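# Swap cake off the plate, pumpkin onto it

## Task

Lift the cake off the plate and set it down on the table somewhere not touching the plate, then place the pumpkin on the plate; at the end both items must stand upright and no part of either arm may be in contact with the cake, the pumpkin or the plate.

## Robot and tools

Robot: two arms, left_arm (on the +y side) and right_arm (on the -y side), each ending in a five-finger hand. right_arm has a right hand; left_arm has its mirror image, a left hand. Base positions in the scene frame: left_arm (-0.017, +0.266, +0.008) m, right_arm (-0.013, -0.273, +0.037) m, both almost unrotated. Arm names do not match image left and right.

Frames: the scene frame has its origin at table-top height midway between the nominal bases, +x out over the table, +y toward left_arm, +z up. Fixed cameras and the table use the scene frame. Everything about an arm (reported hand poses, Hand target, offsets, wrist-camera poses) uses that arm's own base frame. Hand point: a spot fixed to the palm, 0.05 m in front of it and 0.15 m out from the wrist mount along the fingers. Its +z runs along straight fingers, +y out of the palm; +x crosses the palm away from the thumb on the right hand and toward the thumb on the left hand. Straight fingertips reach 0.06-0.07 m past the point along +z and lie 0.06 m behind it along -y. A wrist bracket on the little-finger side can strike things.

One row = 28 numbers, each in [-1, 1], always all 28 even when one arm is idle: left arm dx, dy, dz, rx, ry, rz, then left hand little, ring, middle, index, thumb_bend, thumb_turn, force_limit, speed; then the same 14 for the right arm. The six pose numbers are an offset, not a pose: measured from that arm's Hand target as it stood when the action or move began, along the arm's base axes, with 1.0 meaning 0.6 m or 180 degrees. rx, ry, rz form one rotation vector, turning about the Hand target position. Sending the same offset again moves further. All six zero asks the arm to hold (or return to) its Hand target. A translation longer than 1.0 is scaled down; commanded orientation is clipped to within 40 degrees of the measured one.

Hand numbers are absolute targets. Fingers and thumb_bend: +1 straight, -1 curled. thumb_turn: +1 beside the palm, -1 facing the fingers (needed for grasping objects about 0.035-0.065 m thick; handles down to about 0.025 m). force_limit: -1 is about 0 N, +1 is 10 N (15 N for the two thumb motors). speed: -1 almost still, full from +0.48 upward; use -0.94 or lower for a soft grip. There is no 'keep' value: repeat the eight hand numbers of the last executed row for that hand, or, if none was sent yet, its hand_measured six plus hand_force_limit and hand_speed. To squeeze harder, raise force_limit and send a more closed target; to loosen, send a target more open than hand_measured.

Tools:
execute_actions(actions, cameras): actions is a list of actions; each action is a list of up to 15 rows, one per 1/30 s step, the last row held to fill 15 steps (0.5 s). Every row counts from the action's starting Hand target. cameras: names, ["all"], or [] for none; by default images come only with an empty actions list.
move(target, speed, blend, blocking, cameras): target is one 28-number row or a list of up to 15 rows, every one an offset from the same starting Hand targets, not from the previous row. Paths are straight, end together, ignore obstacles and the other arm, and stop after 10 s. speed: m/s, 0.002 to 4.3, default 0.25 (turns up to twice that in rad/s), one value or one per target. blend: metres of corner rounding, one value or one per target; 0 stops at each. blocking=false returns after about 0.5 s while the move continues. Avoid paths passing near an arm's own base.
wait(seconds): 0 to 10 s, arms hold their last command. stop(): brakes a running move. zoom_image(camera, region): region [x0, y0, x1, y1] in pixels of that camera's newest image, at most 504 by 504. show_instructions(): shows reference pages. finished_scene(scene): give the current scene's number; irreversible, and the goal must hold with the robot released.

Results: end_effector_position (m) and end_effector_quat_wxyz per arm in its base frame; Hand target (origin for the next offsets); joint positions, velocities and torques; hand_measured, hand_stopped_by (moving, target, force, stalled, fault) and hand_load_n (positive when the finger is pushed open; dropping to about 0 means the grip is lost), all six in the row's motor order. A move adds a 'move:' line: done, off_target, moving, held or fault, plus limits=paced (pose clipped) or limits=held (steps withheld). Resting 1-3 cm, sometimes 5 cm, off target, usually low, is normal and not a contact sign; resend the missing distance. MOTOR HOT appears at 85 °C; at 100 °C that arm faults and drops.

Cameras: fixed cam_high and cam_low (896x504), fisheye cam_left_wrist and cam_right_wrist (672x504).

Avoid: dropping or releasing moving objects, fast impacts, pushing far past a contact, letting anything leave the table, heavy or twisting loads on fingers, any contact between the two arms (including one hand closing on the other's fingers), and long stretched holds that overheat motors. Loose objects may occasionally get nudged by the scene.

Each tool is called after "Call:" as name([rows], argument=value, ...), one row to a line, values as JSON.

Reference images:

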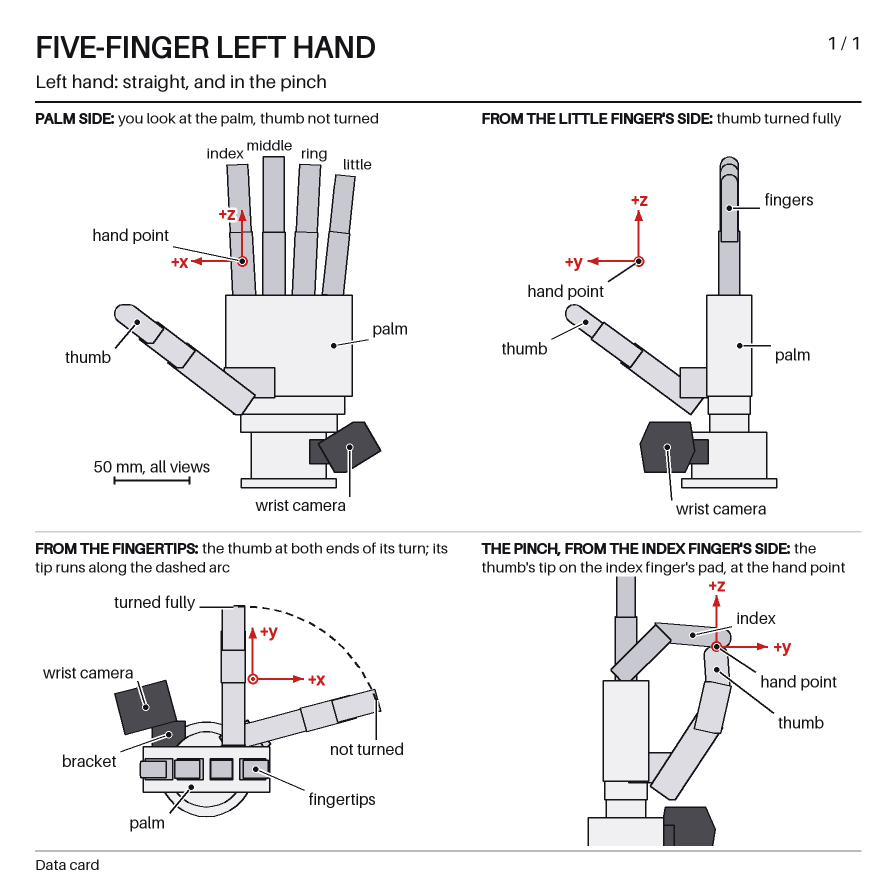

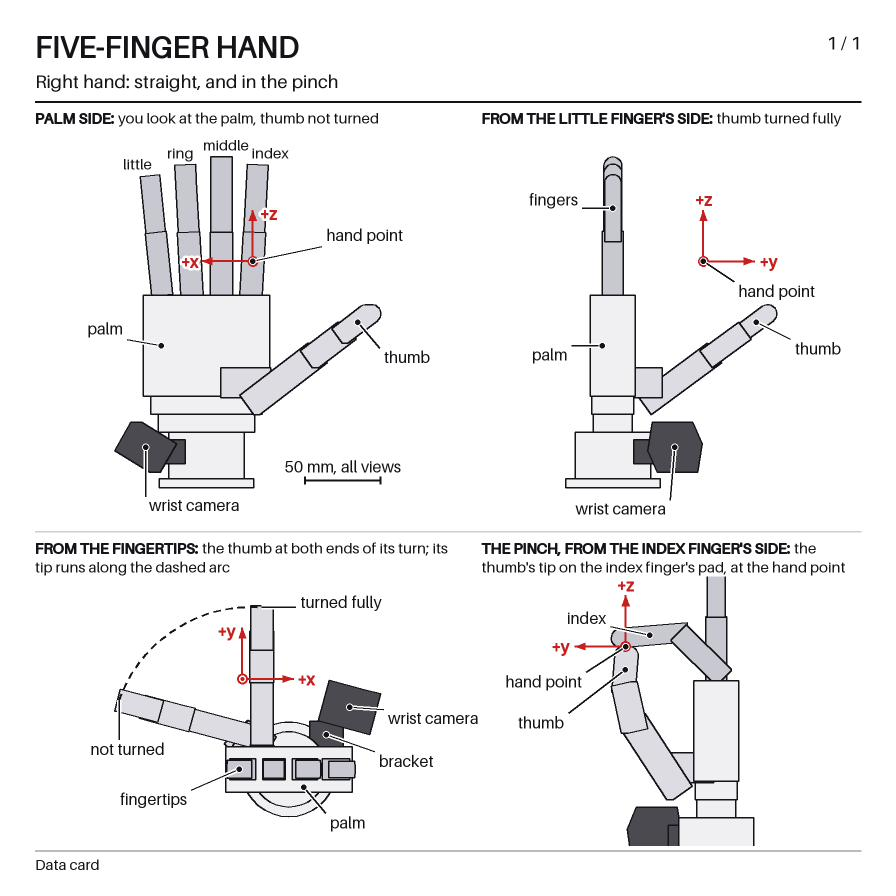

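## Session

Call:
execute_actions(actions=[])

Scene clock: 0.00 s.
left_arm: end_effector_position=(+0.5547, -0.1178, +0.1502) hand_measured=(+1.000, +1.000, +1.000, +1.000, +1.000, +1.000) hand_load_n=(-0.5, +0.0, +0.0, +0.0, +0.0, +0.0) hand_stopped_by=(target, target, target, target, target, target) hand_force_limit=0.00 hand_speed=-0.80 end_effector_quat_wxyz=(+0.508, -0.504, +0.671, -0.195) | right_arm: end_effector_position=(+0.5350, -0.0477, +0.0852) hand_measured=(+1.000, +1.000, +1.000, +1.000, +1.000, +1.000) hand_load_n=(+0.0, +0.0, +0.0, +0.0, +0.0, +0.0) hand_stopped_by=(target, target, target, target, target, target) hand_force_limit=0.00 hand_speed=-0.80 end_effector_quat_wxyz=(-0.138, +0.702, -0.121, +0.689)
Joint positions: left_arm=[-0.378 1.456 0.945 -0.002 -0.589 0.256] | right_arm=[-0.022 1.692 0.472 1.207 -0.049 -1.204]
Joint velocities: within noise
Joint torques (N m): no reading
Heat: left arm: hottest shoulder 31 °C; right arm: hottest elbow 33 °C.
Hand target: left_arm +0.5653, -0.1219, +0.1698; +0.517, -0.504, +0.660, -0.210 | right_arm +0.5401, -0.0478, +0.0904; -0.139, +0.696, -0.120, +0.694
camera_calibration:
cam_left_wrist: T_world_to_cam=[[0.480408, -0.659257, 0.578436, -0.426961], [-0.569772, -0.735993, -0.365615, 0.282208], [0.666759, -0.153932, -0.729203, -0.165378], [0, 0, 0, 1]] pos_world=[0.476177, -0.0992309, 0.229555]
cam_right_wrist: T_world_to_cam=[[0.0502668, -0.994747, -0.0891666, -0.0659613], [-0.427277, 0.0592775, -0.902175, 0.322582], [0.902722, 0.0834483, -0.422053, -0.326707], [0, 0, 0, 1]] pos_world=[0.436073, -0.0574735, 0.147256]

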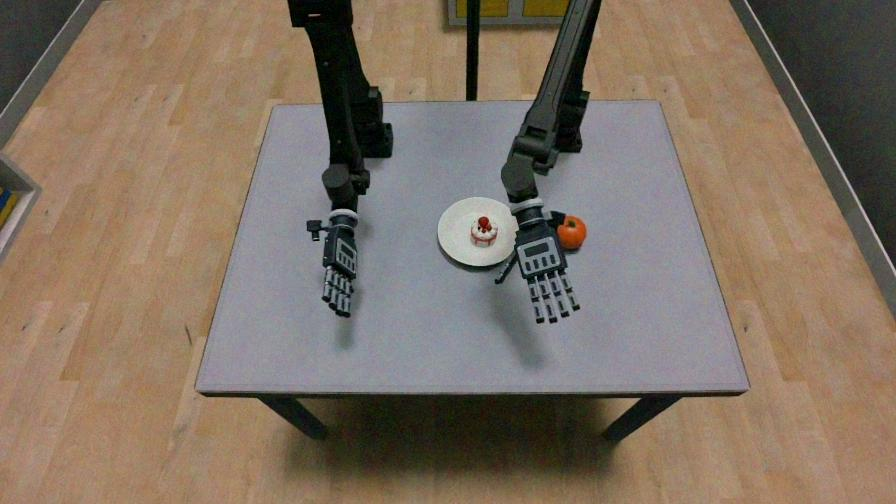

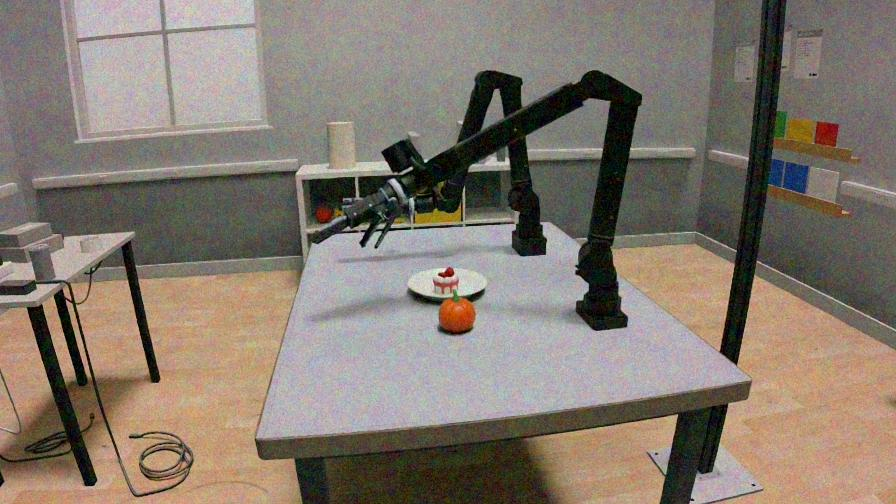

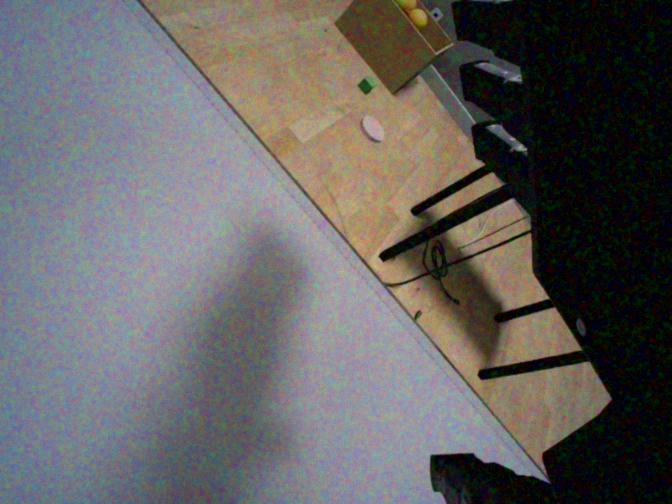

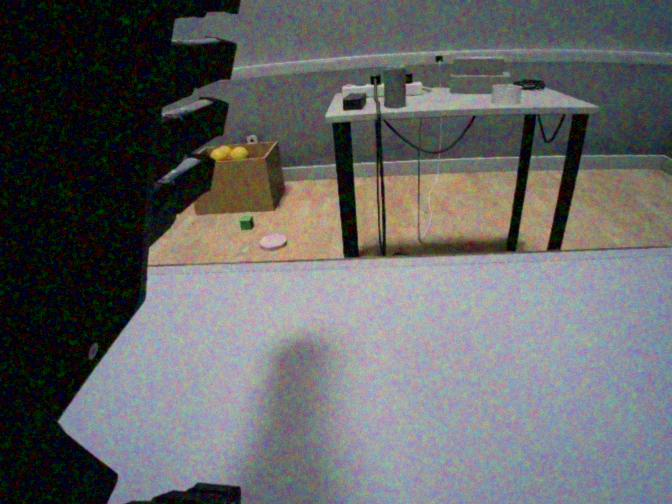

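Call:
move([
  [-0.203,-0.087,0.03,-0.067,0.054,-0.088,1,1,1,1,1,-1,0,0,-0.067,0,0.217,0,0,0,1,1,1,1,1,1,0,-0.8],
  [-0.38,-0.16,0.0,-0.1336,0.1083,-0.1765,1,1,1,1,1,-1,0,0,-0.233,-0.47,0.35,0,0,-0.19,1,1,1,1,1,1,0,-0.8],
  [-0.407,-0.174,-0.016,-0.1336,0.1083,-0.1765,1,1,1,1,1,-1,0,0,-0.617,-0.687,0.35,0,0,-0.37,1,1,1,1,1,1,0,-0.8],
], blend=0.05, speed=0.25, cameras=["all"])

Call:
zoom_image(camera="cam_low", region=[390, 220, 520, 350])

Call:
zoom_image(camera="cam_high", region=[420, 170, 600, 280])

Scene clock: 46.73 s.
left_arm: end_effector_position=(+0.3230, -0.2233, +0.1542) hand_measured=(+1.000, +1.000, +1.000, +1.000, +1.000, -1.000) hand_load_n=(+0.0, +0.0, +0.0, +0.0, +0.0, +0.0) hand_stopped_by=(target, target, target, target, target, target) hand_force_limit=0.00 hand_speed=0.00 end_effector_quat_wxyz=(+0.207, -0.431, +0.793, -0.377) | right_arm: end_effector_position=(+0.1707, -0.4473, +0.2783) hand_measured=(+1.000, +1.000, +1.000, +1.000, +1.000, +1.000) hand_load_n=(+0.0, +0.0, +0.0, +0.0, +0.0, +0.0) hand_stopped_by=(target, target, target, target, target, target) hand_force_limit=0.00 hand_speed=-0.80 end_effector_quat_wxyz=(+0.257, +0.528, -0.487, +0.647)
Joint positions: left_arm=[-0.507 0.949 0.663 -0.397 0.05 0.044] | right_arm=[-1.102 0.945 0.57 0.344 0.021 -1.204]
Joint torques (N m): left_arm=[-1.2 -4.95 8.05 1.63 -0.11 0.08] | right_arm=[-1.14 -4.72 15.09 2.45 -0.09 0.03]
Heat: left arm: hottest elbow 37 °C; right arm: hottest elbow 35 °C.
Hand target: left_arm +0.3210, -0.2264, +0.1601; +0.209, -0.429, +0.790, -0.386 | right_arm +0.1699, -0.4600, +0.3005; +0.265, +0.517, -0.482, +0.656
Off the commanded pose: left_arm 0.007 m, 1 deg | right_arm 0.026 m, 2 deg.
move: off_target (right_arm)
camera_calibration:
cam_left_wrist: T_world_to_cam=[[0.349814, -0.594201, 0.724262, -0.353242], [-0.918916, -0.368058, 0.141867, 0.190655], [0.182273, -0.715163, -0.674773, -0.00149017], [0, 0, 0, 1]] pos_world=[0.299036, -0.14079, 0.227787]
cam_right_wrist: T_world_to_cam=[[-0.888636, -0.450049, -0.0882149, -0.0243013], [-0.128132, 0.428331, -0.894491, 0.476737], [0.44035, -0.783574, -0.438296, -0.187344], [0, 0, 0, 1]] pos_world=[0.121987, -0.361936, 0.342181]

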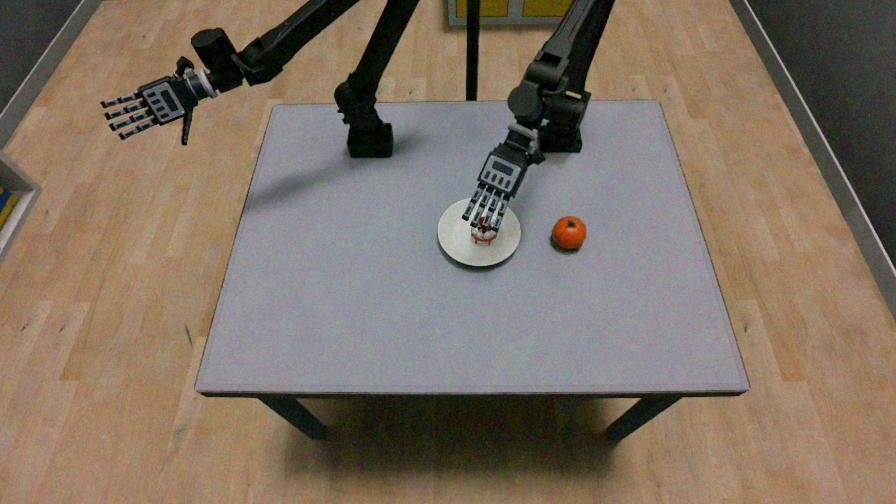

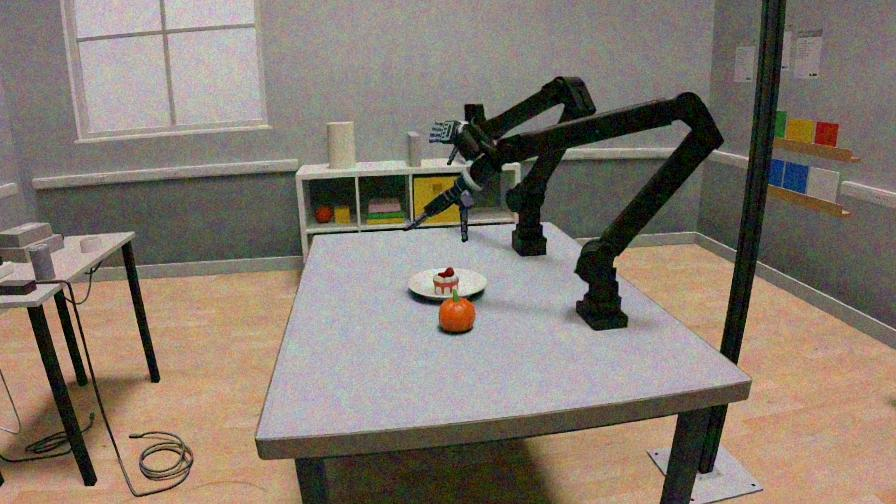

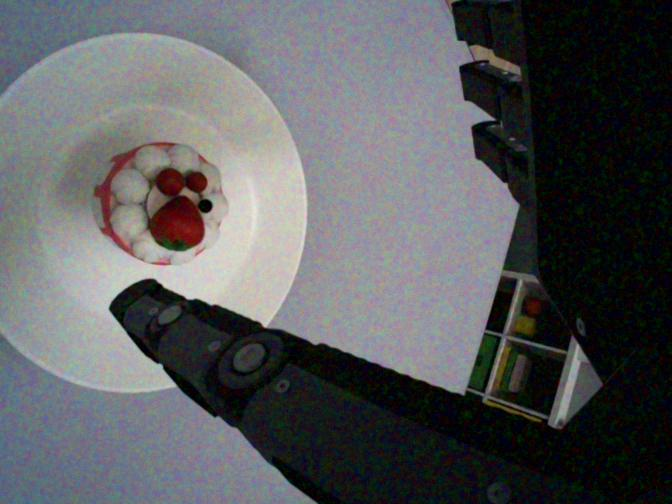

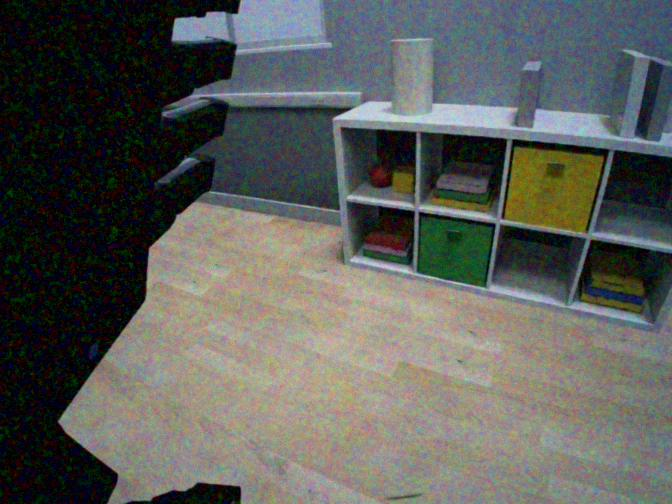

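Scaled by 3.877.

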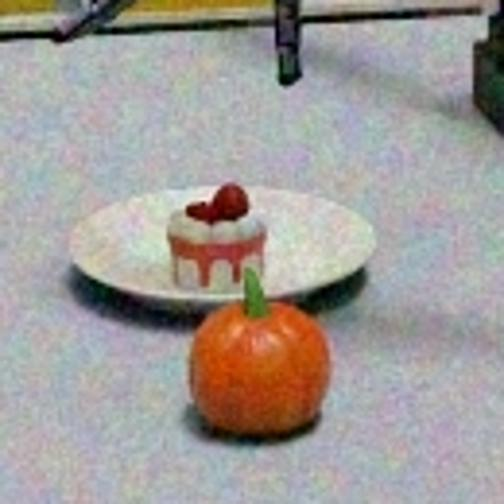

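Scaled by 2.800.

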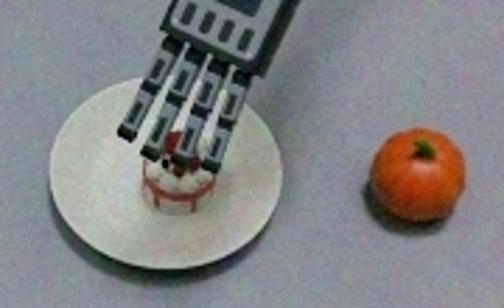

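Call:
move(target=[0.0032,-0.0015,-0.152,0,0,0,1,1,0.5,0.5,1,-1,0,0,0,0,0,0,0,0,1,1,1,1,1,1,0,-0.8], speed=0.1, cameras=["cam_high","cam_low","cam_left_wrist"])

Call:
zoom_image(camera="cam_low", region=[400, 230, 500, 330])

Call:
zoom_image(camera="cam_high", region=[430, 170, 540, 280])

Scene clock: 63.70 s.
left_arm: end_effector_position=(+0.3218, -0.2227, +0.0701) hand_measured=(+1.000, +1.000, +0.500, +0.500, +1.000, -1.000) hand_load_n=(+0.0, -0.5, +0.0, +0.0, +0.0, +0.0) hand_stopped_by=(target, target, target, target, target, target) hand_force_limit=0.00 hand_speed=0.00 end_effector_quat_wxyz=(+0.209, -0.430, +0.791, -0.382) | right_arm: end_effector_position=(+0.1707, -0.4473, +0.2783) hand_measured=(+1.000, +1.000, +1.000, +1.000, +1.000, +1.000) hand_load_n=(+0.0, +0.0, +0.0, +0.0, +0.0, +0.0) hand_stopped_by=(target, target, target, target, target, target) hand_force_limit=0.00 hand_speed=-0.80 end_effector_quat_wxyz=(+0.257, +0.528, -0.487, +0.647)
Joint positions: left_arm=[-0.507 1.074 0.487 -0.084 0.05 0.044] | right_arm=[-1.102 0.945 0.57 0.344 0.021 -1.204]
Joint torques (N m): left_arm=[-1.03 -2.96 7.17 2.33 -0.09 0.07] | right_arm=[-0.67 -4.48 14.95 2.4 -0.05 0.07]
Heat: left arm: hottest elbow 37 °C; right arm: hottest elbow 37 °C.
Hand target: left_arm +0.3230, -0.2273, +0.0690; +0.209, -0.429, +0.790, -0.386 | right_arm +0.1700, -0.4600, +0.3005; +0.265, +0.517, -0.482, +0.656
Off the commanded pose: left_arm 0.005 m, 1 deg | right_arm 0.026 m, 2 deg.
move: off_target (right_arm)
camera_calibration:
cam_left_wrist: T_world_to_cam=[[0.343032, -0.589663, 0.731182, -0.28881], [-0.920083, -0.367673, 0.135144, 0.202619], [0.189147, -0.719107, -0.668662, -0.0610369], [0, 0, 0, 1]] pos_world=[0.297043, -0.139695, 0.142977]
Images, in order (width x height): cam_high 896x504, cam_low 896x504, cam_left_wrist 672x504.

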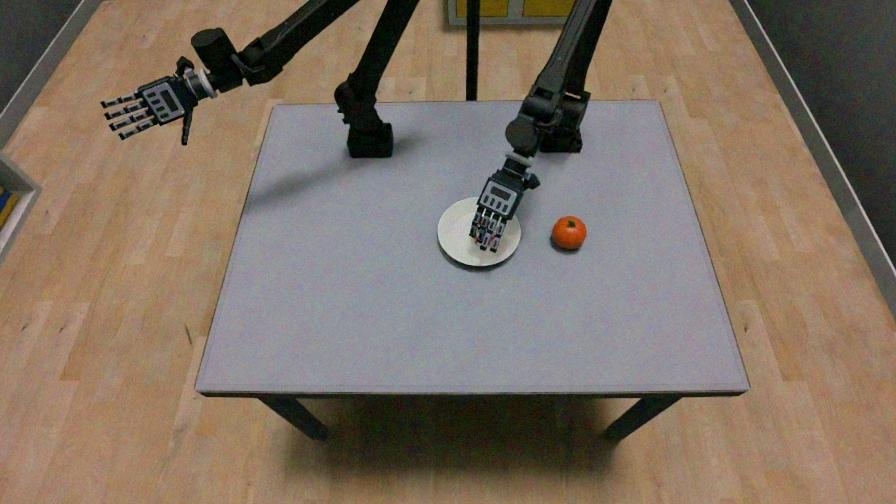

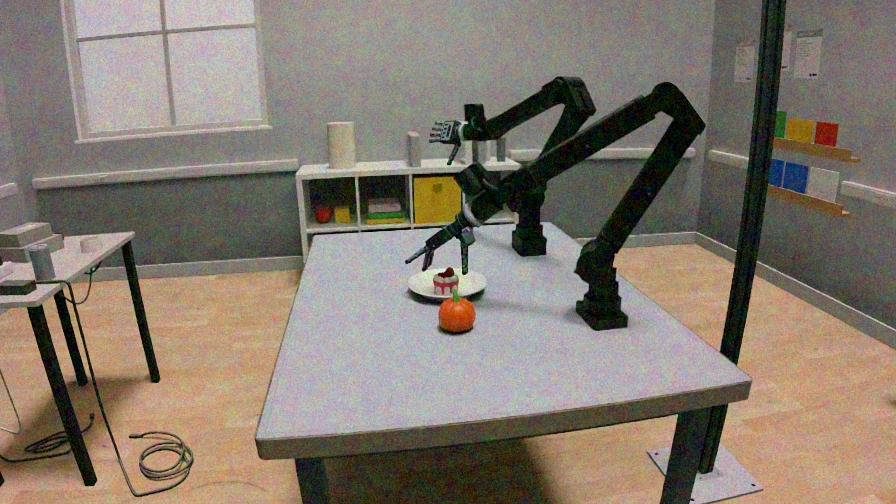

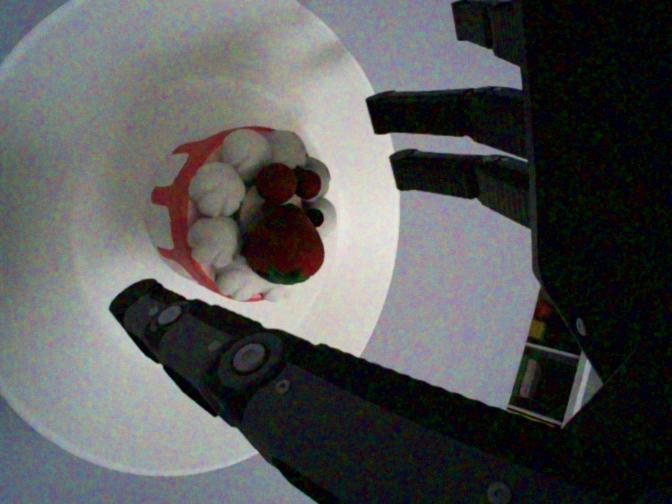

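Scaled by 5.040.

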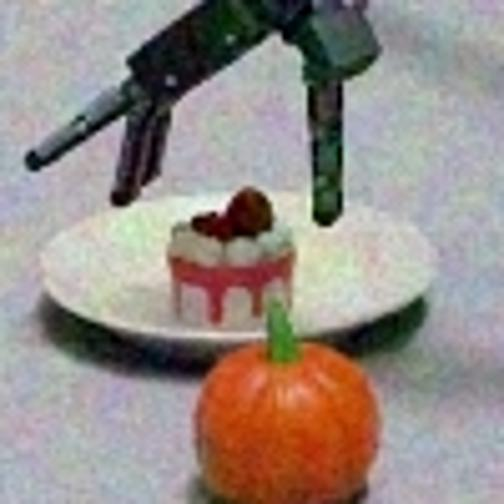

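Scaled by 4.582.

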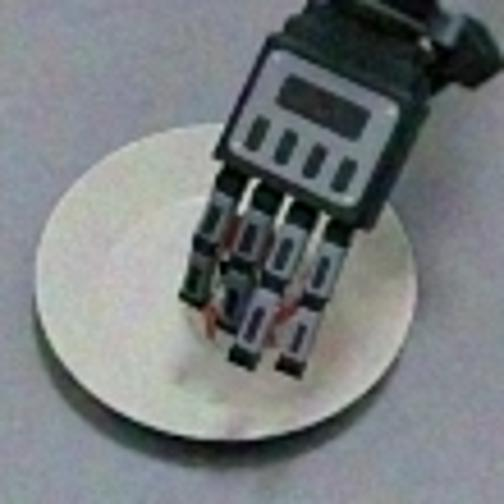

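Call:
move(target=[-0.0027,-0.0045,-0.0667,0,0,0,1,1,0.5,0.5,1,-1,0,0,0,0,0,0,0,0,1,1,1,1,1,1,0,-0.8], speed=0.06, cameras=["cam_high","cam_low","cam_left_wrist"])

Call:
zoom_image(camera="cam_low", region=[400, 230, 500, 330])

Scene clock: 83.27 s.
left_arm: end_effector_position=(+0.3213, -0.2257, +0.0307) hand_measured=(+1.000, +1.000, +0.500, +0.500, +1.000, -1.000) hand_load_n=(+0.0, +0.0, +0.0, +0.0, +0.0, +0.0) hand_stopped_by=(target, target, target, target, target, target) hand_force_limit=0.00 hand_speed=0.00 end_effector_quat_wxyz=(+0.210, -0.430, +0.791, -0.382) | right_arm: end_effector_position=(+0.1707, -0.4473, +0.2783) hand_measured=(+1.000, +1.000, +1.000, +1.000, +1.000, +1.000) hand_load_n=(+0.0, +0.0, +0.0, +0.0, +0.0, +0.0) hand_stopped_by=(target, target, target, target, target, target) hand_force_limit=0.00 hand_speed=-0.80 end_effector_quat_wxyz=(+0.257, +0.528, -0.487, +0.647)
Joint positions: left_arm=[-0.518 1.185 0.428 0.087 0.042 0.038] | right_arm=[-1.102 0.945 0.57 0.344 0.021 -1.204]
Joint torques (N m): left_arm=[-1.2 -3.37 6.39 2.43 -0.11 0.07] | right_arm=[-0.73 -4.72 14.79 2.39 -0.03 0.02]
Heat: left arm: hottest elbow 36 °C; right arm: hottest elbow 39 °C.
Hand target: left_arm +0.3215, -0.2300, +0.0290; +0.209, -0.429, +0.790, -0.386 | right_arm +0.1700, -0.4600, +0.3005; +0.265, +0.517, -0.482, +0.656
Off the commanded pose: left_arm 0.005 m, 0 deg | right_arm 0.026 m, 2 deg.
move: off_target (right_arm)
camera_calibration:
cam_left_wrist: T_world_to_cam=[[0.341996, -0.589648, 0.731679, -0.261268], [-0.920279, -0.367648, 0.133869, 0.206589], [0.190064, -0.719132, -0.668375, -0.0898177], [0, 0, 0, 1]] pos_world=[0.296544, -0.142695, 0.103477]
Images, in order (width x height): cam_high 896x504, cam_low 896x504, cam_left_wrist 672x504.

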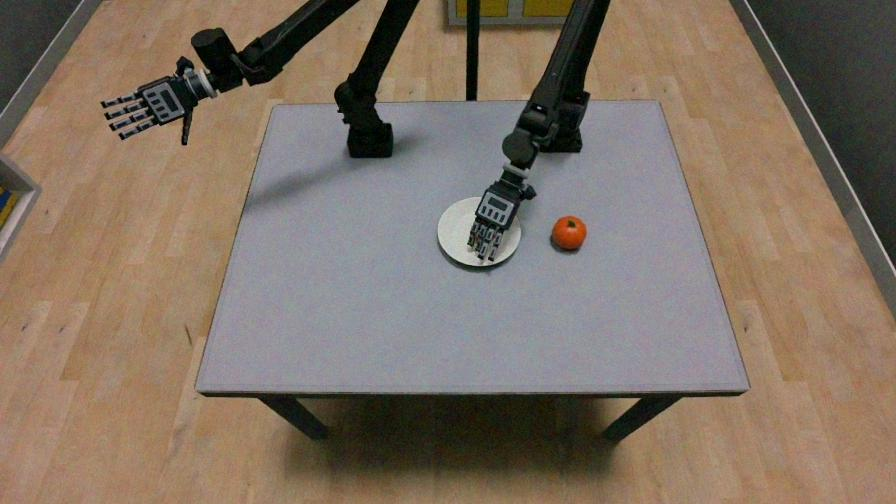

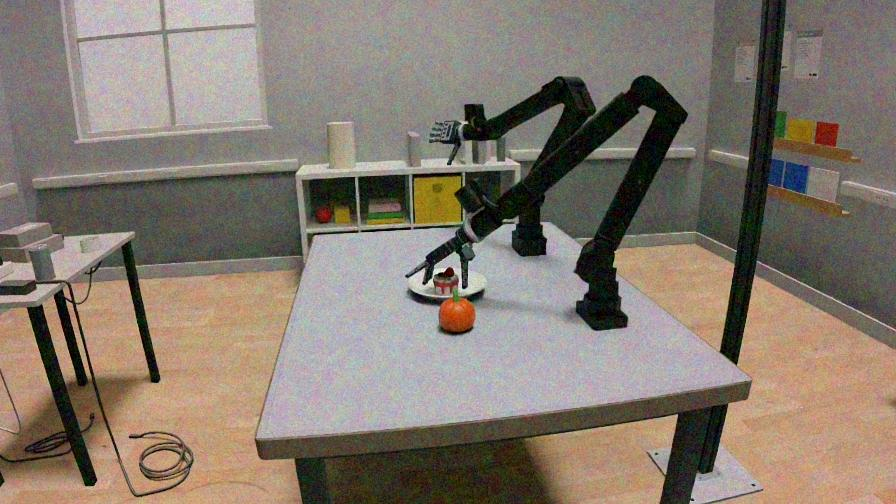

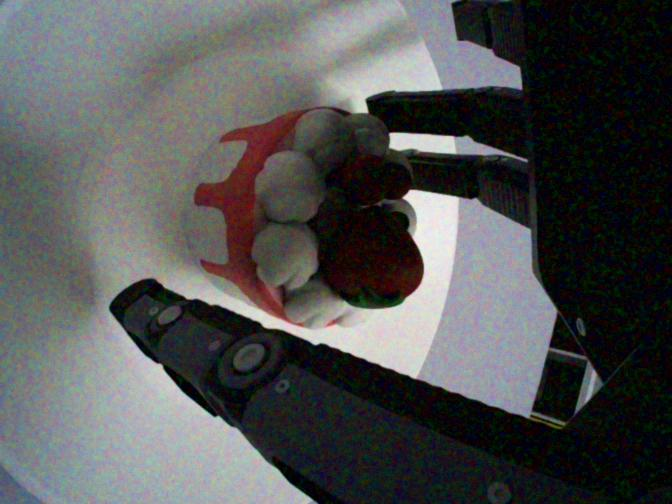

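Scaled by 5.040.

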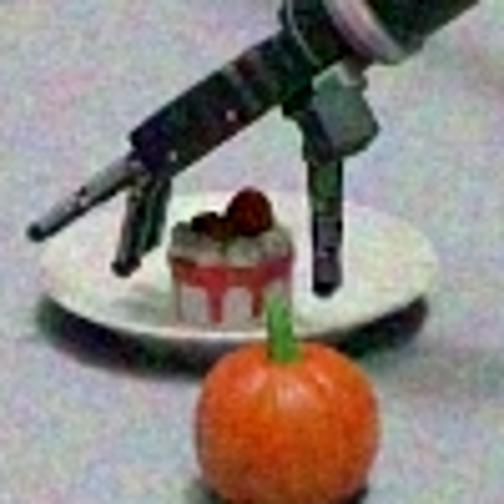

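Call:
move(target=[0,0,0,0,0,0,1,1,-0.15,-0.15,1,-1,-0.35,-0.9,0,0,0,0,0,0,1,1,1,1,1,1,0,-0.8], speed=0.06, cameras=["cam_low","cam_left_wrist"])

Call:
zoom_image(camera="cam_low", region=[400, 230, 500, 330])

Scene clock: 90.40 s.
left_arm: end_effector_position=(+0.3214, -0.2258, +0.0307) hand_measured=(+1.000, +1.000, +0.054, +0.064, +1.000, -1.000) hand_load_n=(+0.0, +0.0, +3.5, +4.0, +1.0, +0.5) hand_stopped_by=(target, target, force, force, target, target) hand_force_limit=-0.35 hand_speed=-0.90 end_effector_quat_wxyz=(+0.210, -0.430, +0.791, -0.382) | right_arm: end_effector_position=(+0.1707, -0.4473, +0.2783) hand_measured=(+1.000, +1.000, +1.000, +1.000, +1.000, +1.000) hand_load_n=(+0.0, +0.0, +0.0, +0.0, +0.0, +0.0) hand_stopped_by=(target, target, target, target, target, target) hand_force_limit=0.00 hand_speed=-0.80 end_effector_quat_wxyz=(+0.257, +0.528, -0.487, +0.647)
Joint positions: left_arm=[-0.518 1.185 0.428 0.088 0.042 0.037] | right_arm=[-1.102 0.945 0.57 0.344 0.021 -1.204]
Joint torques (N m): left_arm=[-1.14 -3.78 6.37 2.35 -0.11 0.08] | right_arm=[-1.14 -4.42 15.08 2.44 -0.12 0.02]
Heat: left arm: hottest elbow 36 °C; right arm: hottest elbow 39 °C.
Hand target: left_arm +0.3215, -0.2300, +0.0290; +0.209, -0.429, +0.790, -0.386 | right_arm +0.1700, -0.4600, +0.3005; +0.265, +0.517, -0.482, +0.656
Off the commanded pose: left_arm 0.005 m, 0 deg | right_arm 0.026 m, 2 deg.
move: off_target (right_arm)
camera_calibration:
cam_left_wrist: T_world_to_cam=[[0.341961, -0.589267, 0.732003, -0.261369], [-0.920233, -0.367776, 0.133832, 0.206511], [0.19035, -0.719379, -0.668028, -0.0899794], [0, 0, 0, 1]] pos_world=[0.296544, -0.142795, 0.103576]
Images, in order (width x height): cam_low 896x504, cam_left_wrist 672x504.

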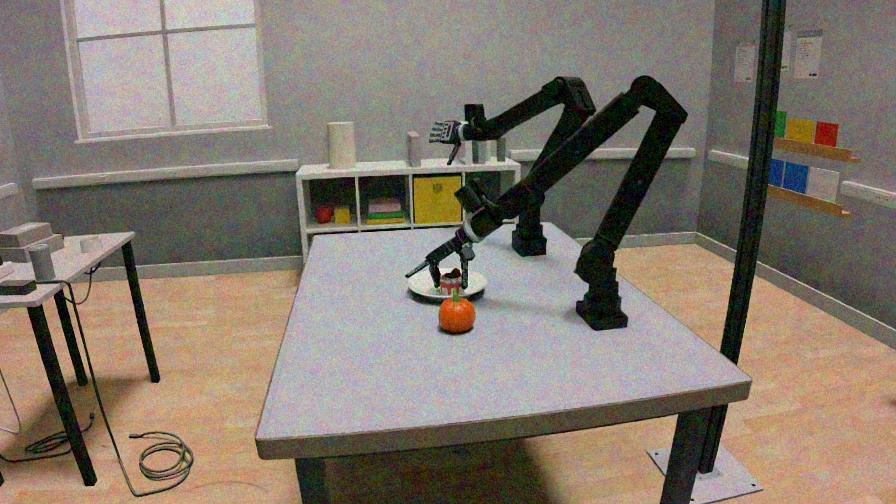

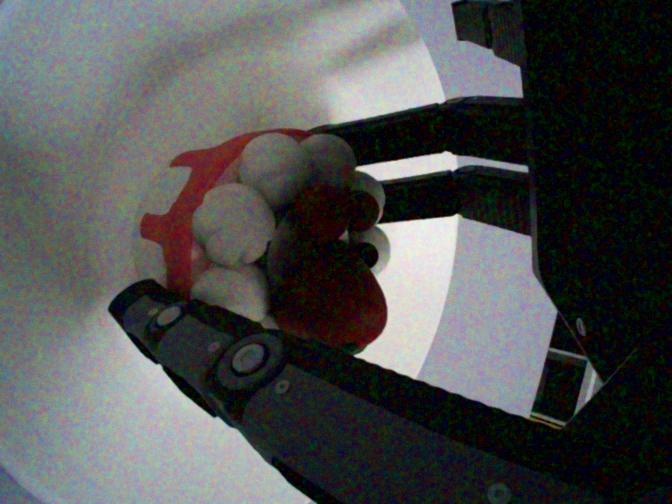

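Scaled by 5.040.

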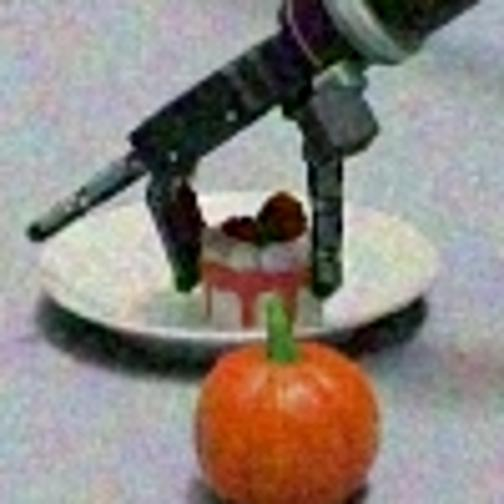

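Call:
move([
  [0.0167,-0.0083,0.2167,0,0,0,1,1,-0.15,-0.15,1,-1,-0.35,-0.9,0,0,0,0,0,0,1,1,1,1,1,1,0,-0.8],
  [0.0642,-0.3583,0.2017,0,0,-0.0944,1,1,-0.15,-0.15,1,-1,-0.35,-0.9,0,0,0,0,0,0,1,1,1,1,1,1,0,-0.8],
], speed=[0.08, 0.15], blend=0.03, cameras=["cam_high","cam_low","cam_left_wrist"])

Scene clock: 103.63 s.
left_arm: end_effector_position=(+0.3410, -0.4198, +0.1218) hand_measured=(+1.000, +1.000, +0.054, +0.064, +1.000, -1.000) hand_load_n=(+0.0, +0.0, +3.5, +4.0, +1.0, +0.5) hand_stopped_by=(target, target, force, force, target, target) hand_force_limit=-0.35 hand_speed=-0.90 end_effector_quat_wxyz=(+0.138, -0.319, +0.856, -0.383) | right_arm: end_effector_position=(+0.1707, -0.4473, +0.2783) hand_measured=(+1.000, +1.000, +1.000, +1.000, +1.000, +1.000) hand_load_n=(+0.0, +0.0, +0.0, +0.0, +0.0, +0.0) hand_stopped_by=(target, target, target, target, target, target) hand_force_limit=0.00 hand_speed=-0.80 end_effector_quat_wxyz=(+0.257, +0.528, -0.487, +0.647)
Joint positions: left_arm=[-0.821 1.439 0.981 -0.275 0.035 0.022] | right_arm=[-1.102 0.945 0.57 0.344 0.021 -1.204]
Joint torques (N m): left_arm=[-0.79 -8 12.23 2.22 0.06 0.2] | right_arm=[-0.5 -4.25 14.95 2.41 -0.08 0.04]
Heat: left arm: hottest elbow 37 °C; right arm: hottest elbow 40 °C.
Hand target: left_arm +0.3599, -0.4450, +0.1500; +0.150, -0.307, +0.844, -0.412 | right_arm +0.1700, -0.4600, +0.3005; +0.265, +0.517, -0.482, +0.656
Off the commanded pose: left_arm 0.042 m, 4 deg | right_arm 0.026 m, 2 deg.
move: off_target (left_arm, right_arm)
camera_calibration:
cam_left_wrist: T_world_to_cam=[[0.195937, -0.691877, 0.694921, -0.437846], [-0.979054, -0.0980332, 0.178446, 0.268871], [-0.0553371, -0.715329, -0.696593, -0.0834989], [0, 0, 0, 1]] pos_world=[0.344409, -0.336306, 0.198125]
Images, in order (width x height): cam_high 896x504, cam_low 896x504, cam_left_wrist 672x504.

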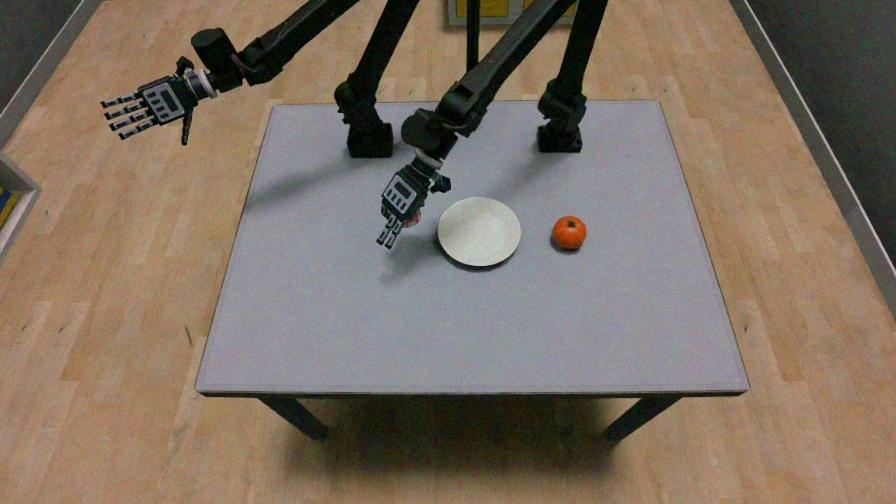

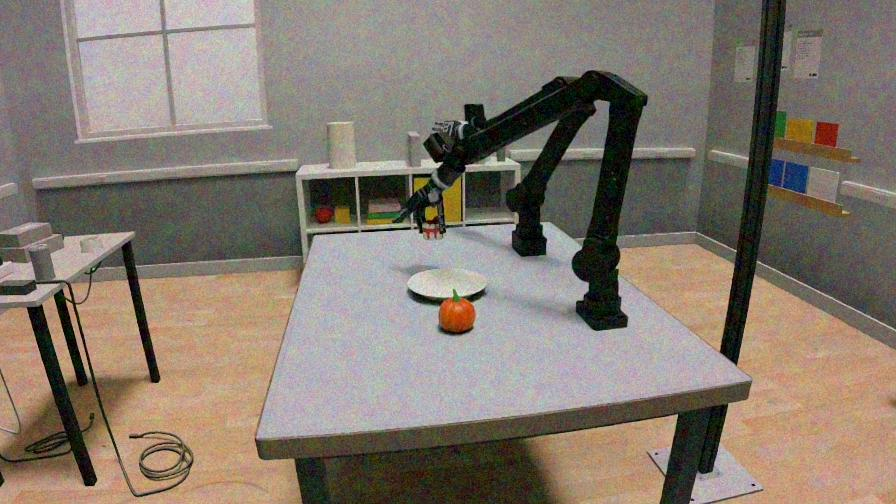

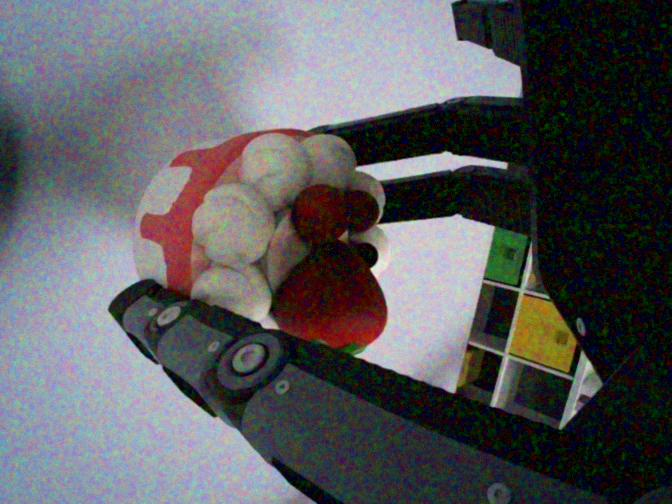

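Call:
move([
  [-0.003,0,-0.15,0,0,0,1,1,-0.15,-0.15,1,-1,-0.35,-0.9,0,0,0,0,0,0,1,1,1,1,1,1,0,-0.8],
  [-0.003,0,-0.197,0,0,0,1,1,-0.15,-0.15,1,-1,-0.35,-0.9,0,0,0,0,0,0,1,1,1,1,1,1,0,-0.8],
], speed=[0.1, 0.05], blend=0.01, cameras=["cam_low"])

Call:
zoom_image(camera="cam_low", region=[380, 200, 480, 300])

Scene clock: 115.37 s.
left_arm: end_effector_position=(+0.3593, -0.4395, +0.0341) hand_measured=(+1.000, +1.000, +0.054, +0.064, +1.000, -1.000) hand_load_n=(+0.0, +0.0, +3.5, +4.0, +1.0, +0.5) hand_stopped_by=(target, target, force, force, target, target) hand_force_limit=-0.35 hand_speed=-0.90 end_effector_quat_wxyz=(+0.149, -0.314, +0.845, -0.408) | right_arm: end_effector_position=(+0.1707, -0.4473, +0.2783) hand_measured=(+1.000, +1.000, +1.000, +1.000, +1.000, +1.000) hand_load_n=(+0.0, +0.0, +0.0, +0.5, +0.0, +0.0) hand_stopped_by=(target, target, target, target, target, target) hand_force_limit=0.00 hand_speed=-0.80 end_effector_quat_wxyz=(+0.257, +0.528, -0.487, +0.647)
Joint positions: left_arm=[-0.821 1.631 0.896 0.061 0.035 0.022] | right_arm=[-1.102 0.945 0.57 0.344 0.021 -1.204]
Joint torques (N m): left_arm=[-1.08 -9.47 6.65 2.33 -0.03 0.18] | right_arm=[0.32 -4.01 14.99 2.41 -0.05 0.01]
Heat: left arm: hottest elbow 37 °C; right arm: hottest elbow 41 °C.
Hand target: left_arm +0.3581, -0.4449, +0.0317; +0.150, -0.307, +0.844, -0.412 | right_arm +0.1700, -0.4600, +0.3005; +0.265, +0.517, -0.482, +0.656
Off the commanded pose: left_arm 0.006 m, 1 deg | right_arm 0.026 m, 2 deg.
move: off_target (right_arm)
Images, in order (width x height): cam_low 896x504.

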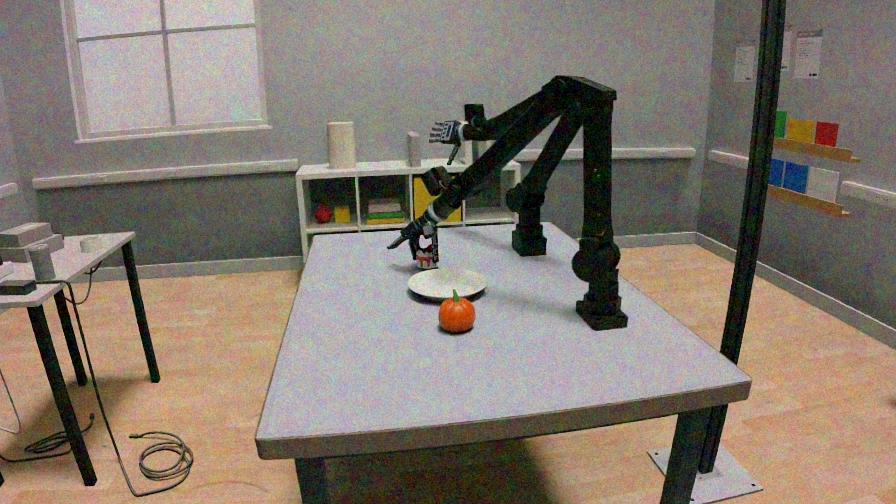

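Scaled by 5.040.

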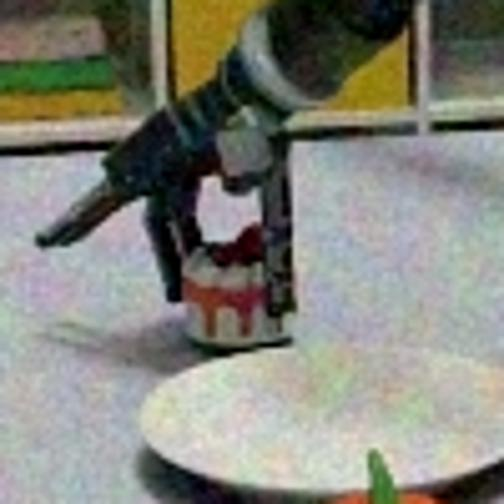

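Call:
move(target=[0,0,-0.0117,0,0,0,1,1,-0.15,-0.15,1,-1,-0.35,-0.9,0,0,0,0,0,0,1,1,1,1,1,1,0,-0.8], speed=0.04, cameras=["cam_low"])

Call:
zoom_image(camera="cam_low", region=[380, 200, 480, 300])

Scene clock: 119.17 s.
left_arm: end_effector_position=(+0.3596, -0.4398, +0.0280) hand_measured=(+1.000, +1.000, +0.054, +0.064, +1.000, -1.000) hand_load_n=(+0.0, +0.0, +3.5, +4.0, +1.0, +0.0) hand_stopped_by=(target, target, force, force, target, target) hand_force_limit=-0.35 hand_speed=-0.90 end_effector_quat_wxyz=(+0.149, -0.314, +0.844, -0.408) | right_arm: end_effector_position=(+0.1707, -0.4473, +0.2783) hand_measured=(+1.000, +1.000, +1.000, +1.000, +1.000, +1.000) hand_load_n=(+0.0, +0.0, +0.0, +0.0, +0.0, +0.0) hand_stopped_by=(target, target, target, target, target, target) hand_force_limit=0.00 hand_speed=-0.80 end_effector_quat_wxyz=(+0.257, +0.528, -0.487, +0.647)
Joint positions: left_arm=[-0.821 1.644 0.891 0.081 0.035 0.022] | right_arm=[-1.102 0.945 0.57 0.344 0.021 -1.204]
Joint torques (N m): left_arm=[-0.85 -9.41 6.46 2.45 -0.03 0.17] | right_arm=[0.03 -4.95 14.94 2.44 -0.04 0.02]
Heat: left arm: hottest elbow 37 °C; right arm: hottest elbow 41 °C.
Hand target: left_arm +0.3581, -0.4449, +0.0246; +0.150, -0.307, +0.844, -0.412 | right_arm +0.1700, -0.4600, +0.3005; +0.265, +0.517, -0.482, +0.656
Off the commanded pose: left_arm 0.006 m, 1 deg | right_arm 0.026 m, 2 deg.
move: off_target (right_arm)
Images, in order (width x height): cam_low 896x504.

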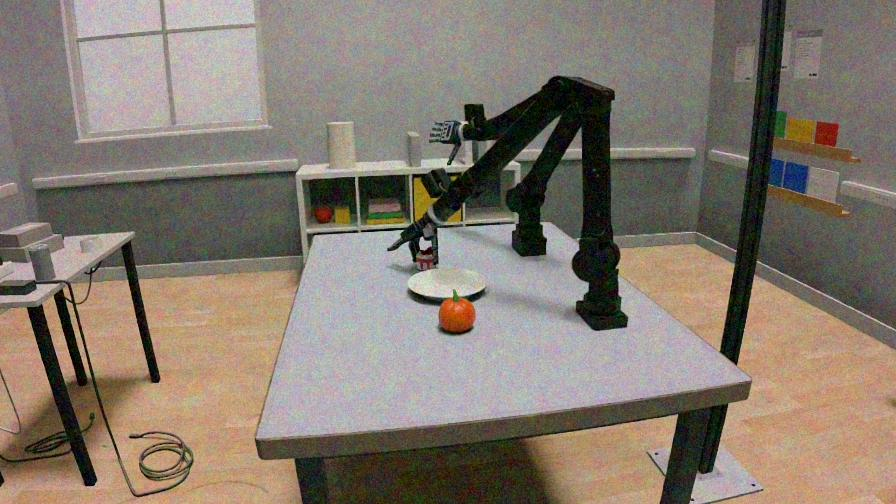

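Scaled by 5.040.

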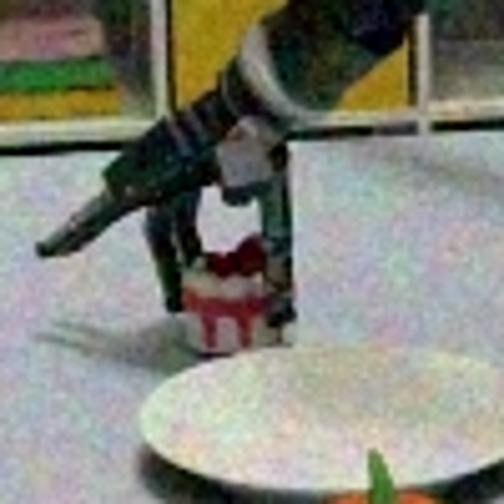

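Call:
move(target=[0,0,-0.0067,0,0,0,1,1,-0.15,-0.15,1,-1,-0.35,-0.9,0,0,0,0,0,0,1,1,1,1,1,1,0,-0.8], speed=0.04, cameras=["cam_low"])

Call:
zoom_image(camera="cam_low", region=[390, 220, 460, 290])

Scene clock: 126.27 s.
left_arm: end_effector_position=(+0.3608, -0.4411, +0.0260) hand_measured=(+1.000, +1.000, +0.054, +0.064, +1.000, -1.000) hand_load_n=(+0.0, +0.0, +3.5, +4.0, +1.0, +0.5) hand_stopped_by=(target, target, force, force, target, target) hand_force_limit=-0.35 hand_speed=-0.90 end_effector_quat_wxyz=(+0.150, -0.313, +0.843, -0.410) | right_arm: end_effector_position=(+0.1707, -0.4473, +0.2783) hand_measured=(+1.000, +1.000, +1.000, +1.000, +1.000, +1.000) hand_load_n=(+0.0, +0.0, +0.0, +0.0, +0.0, +0.0) hand_stopped_by=(target, target, target, target, target, target) hand_force_limit=0.00 hand_speed=-0.80 end_effector_quat_wxyz=(+0.257, +0.528, -0.487, +0.647)
Joint positions: left_arm=[-0.821 1.651 0.891 0.092 0.035 0.022] | right_arm=[-1.102 0.945 0.57 0.344 0.021 -1.204]
Joint torques (N m): left_arm=[-1.08 -9.47 6.31 2.44 -0.03 0.18] | right_arm=[-0.03 -4.42 14.82 2.51 0 0]
Heat: left arm: hottest elbow 37 °C; right arm: hottest elbow 41 °C.
Hand target: left_arm +0.3581, -0.4449, +0.0207; +0.150, -0.307, +0.844, -0.412 | right_arm +0.1700, -0.4600, +0.3005; +0.265, +0.517, -0.482, +0.656
Off the commanded pose: left_arm 0.007 m, 1 deg | right_arm 0.026 m, 2 deg.
move: off_target (right_arm)
Images, in order (width x height): cam_low 896x504.

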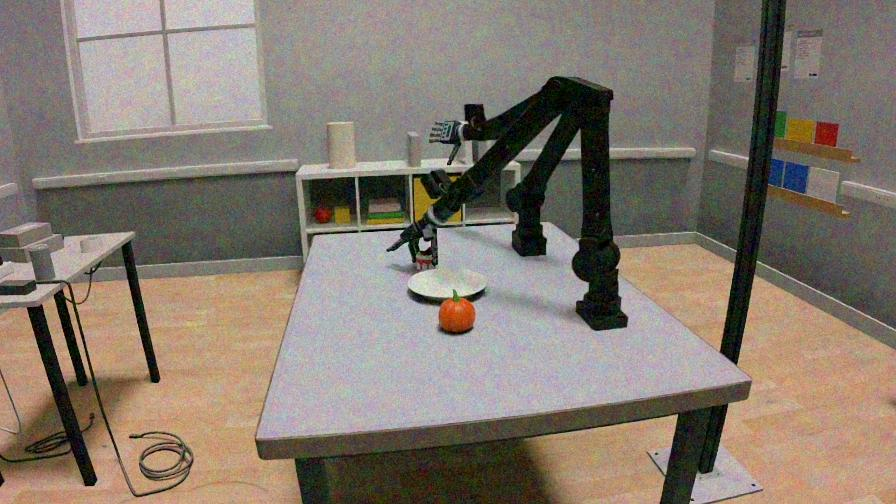

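Scaled by 7.200.

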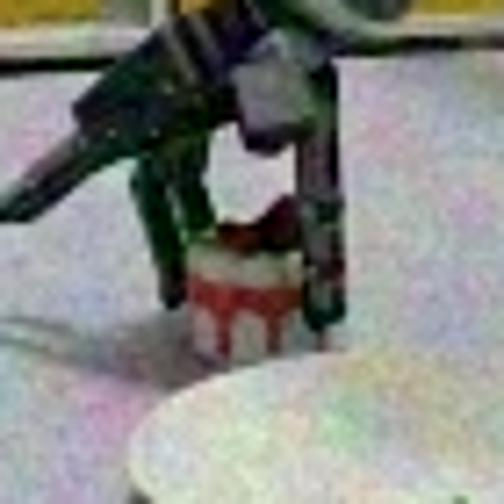

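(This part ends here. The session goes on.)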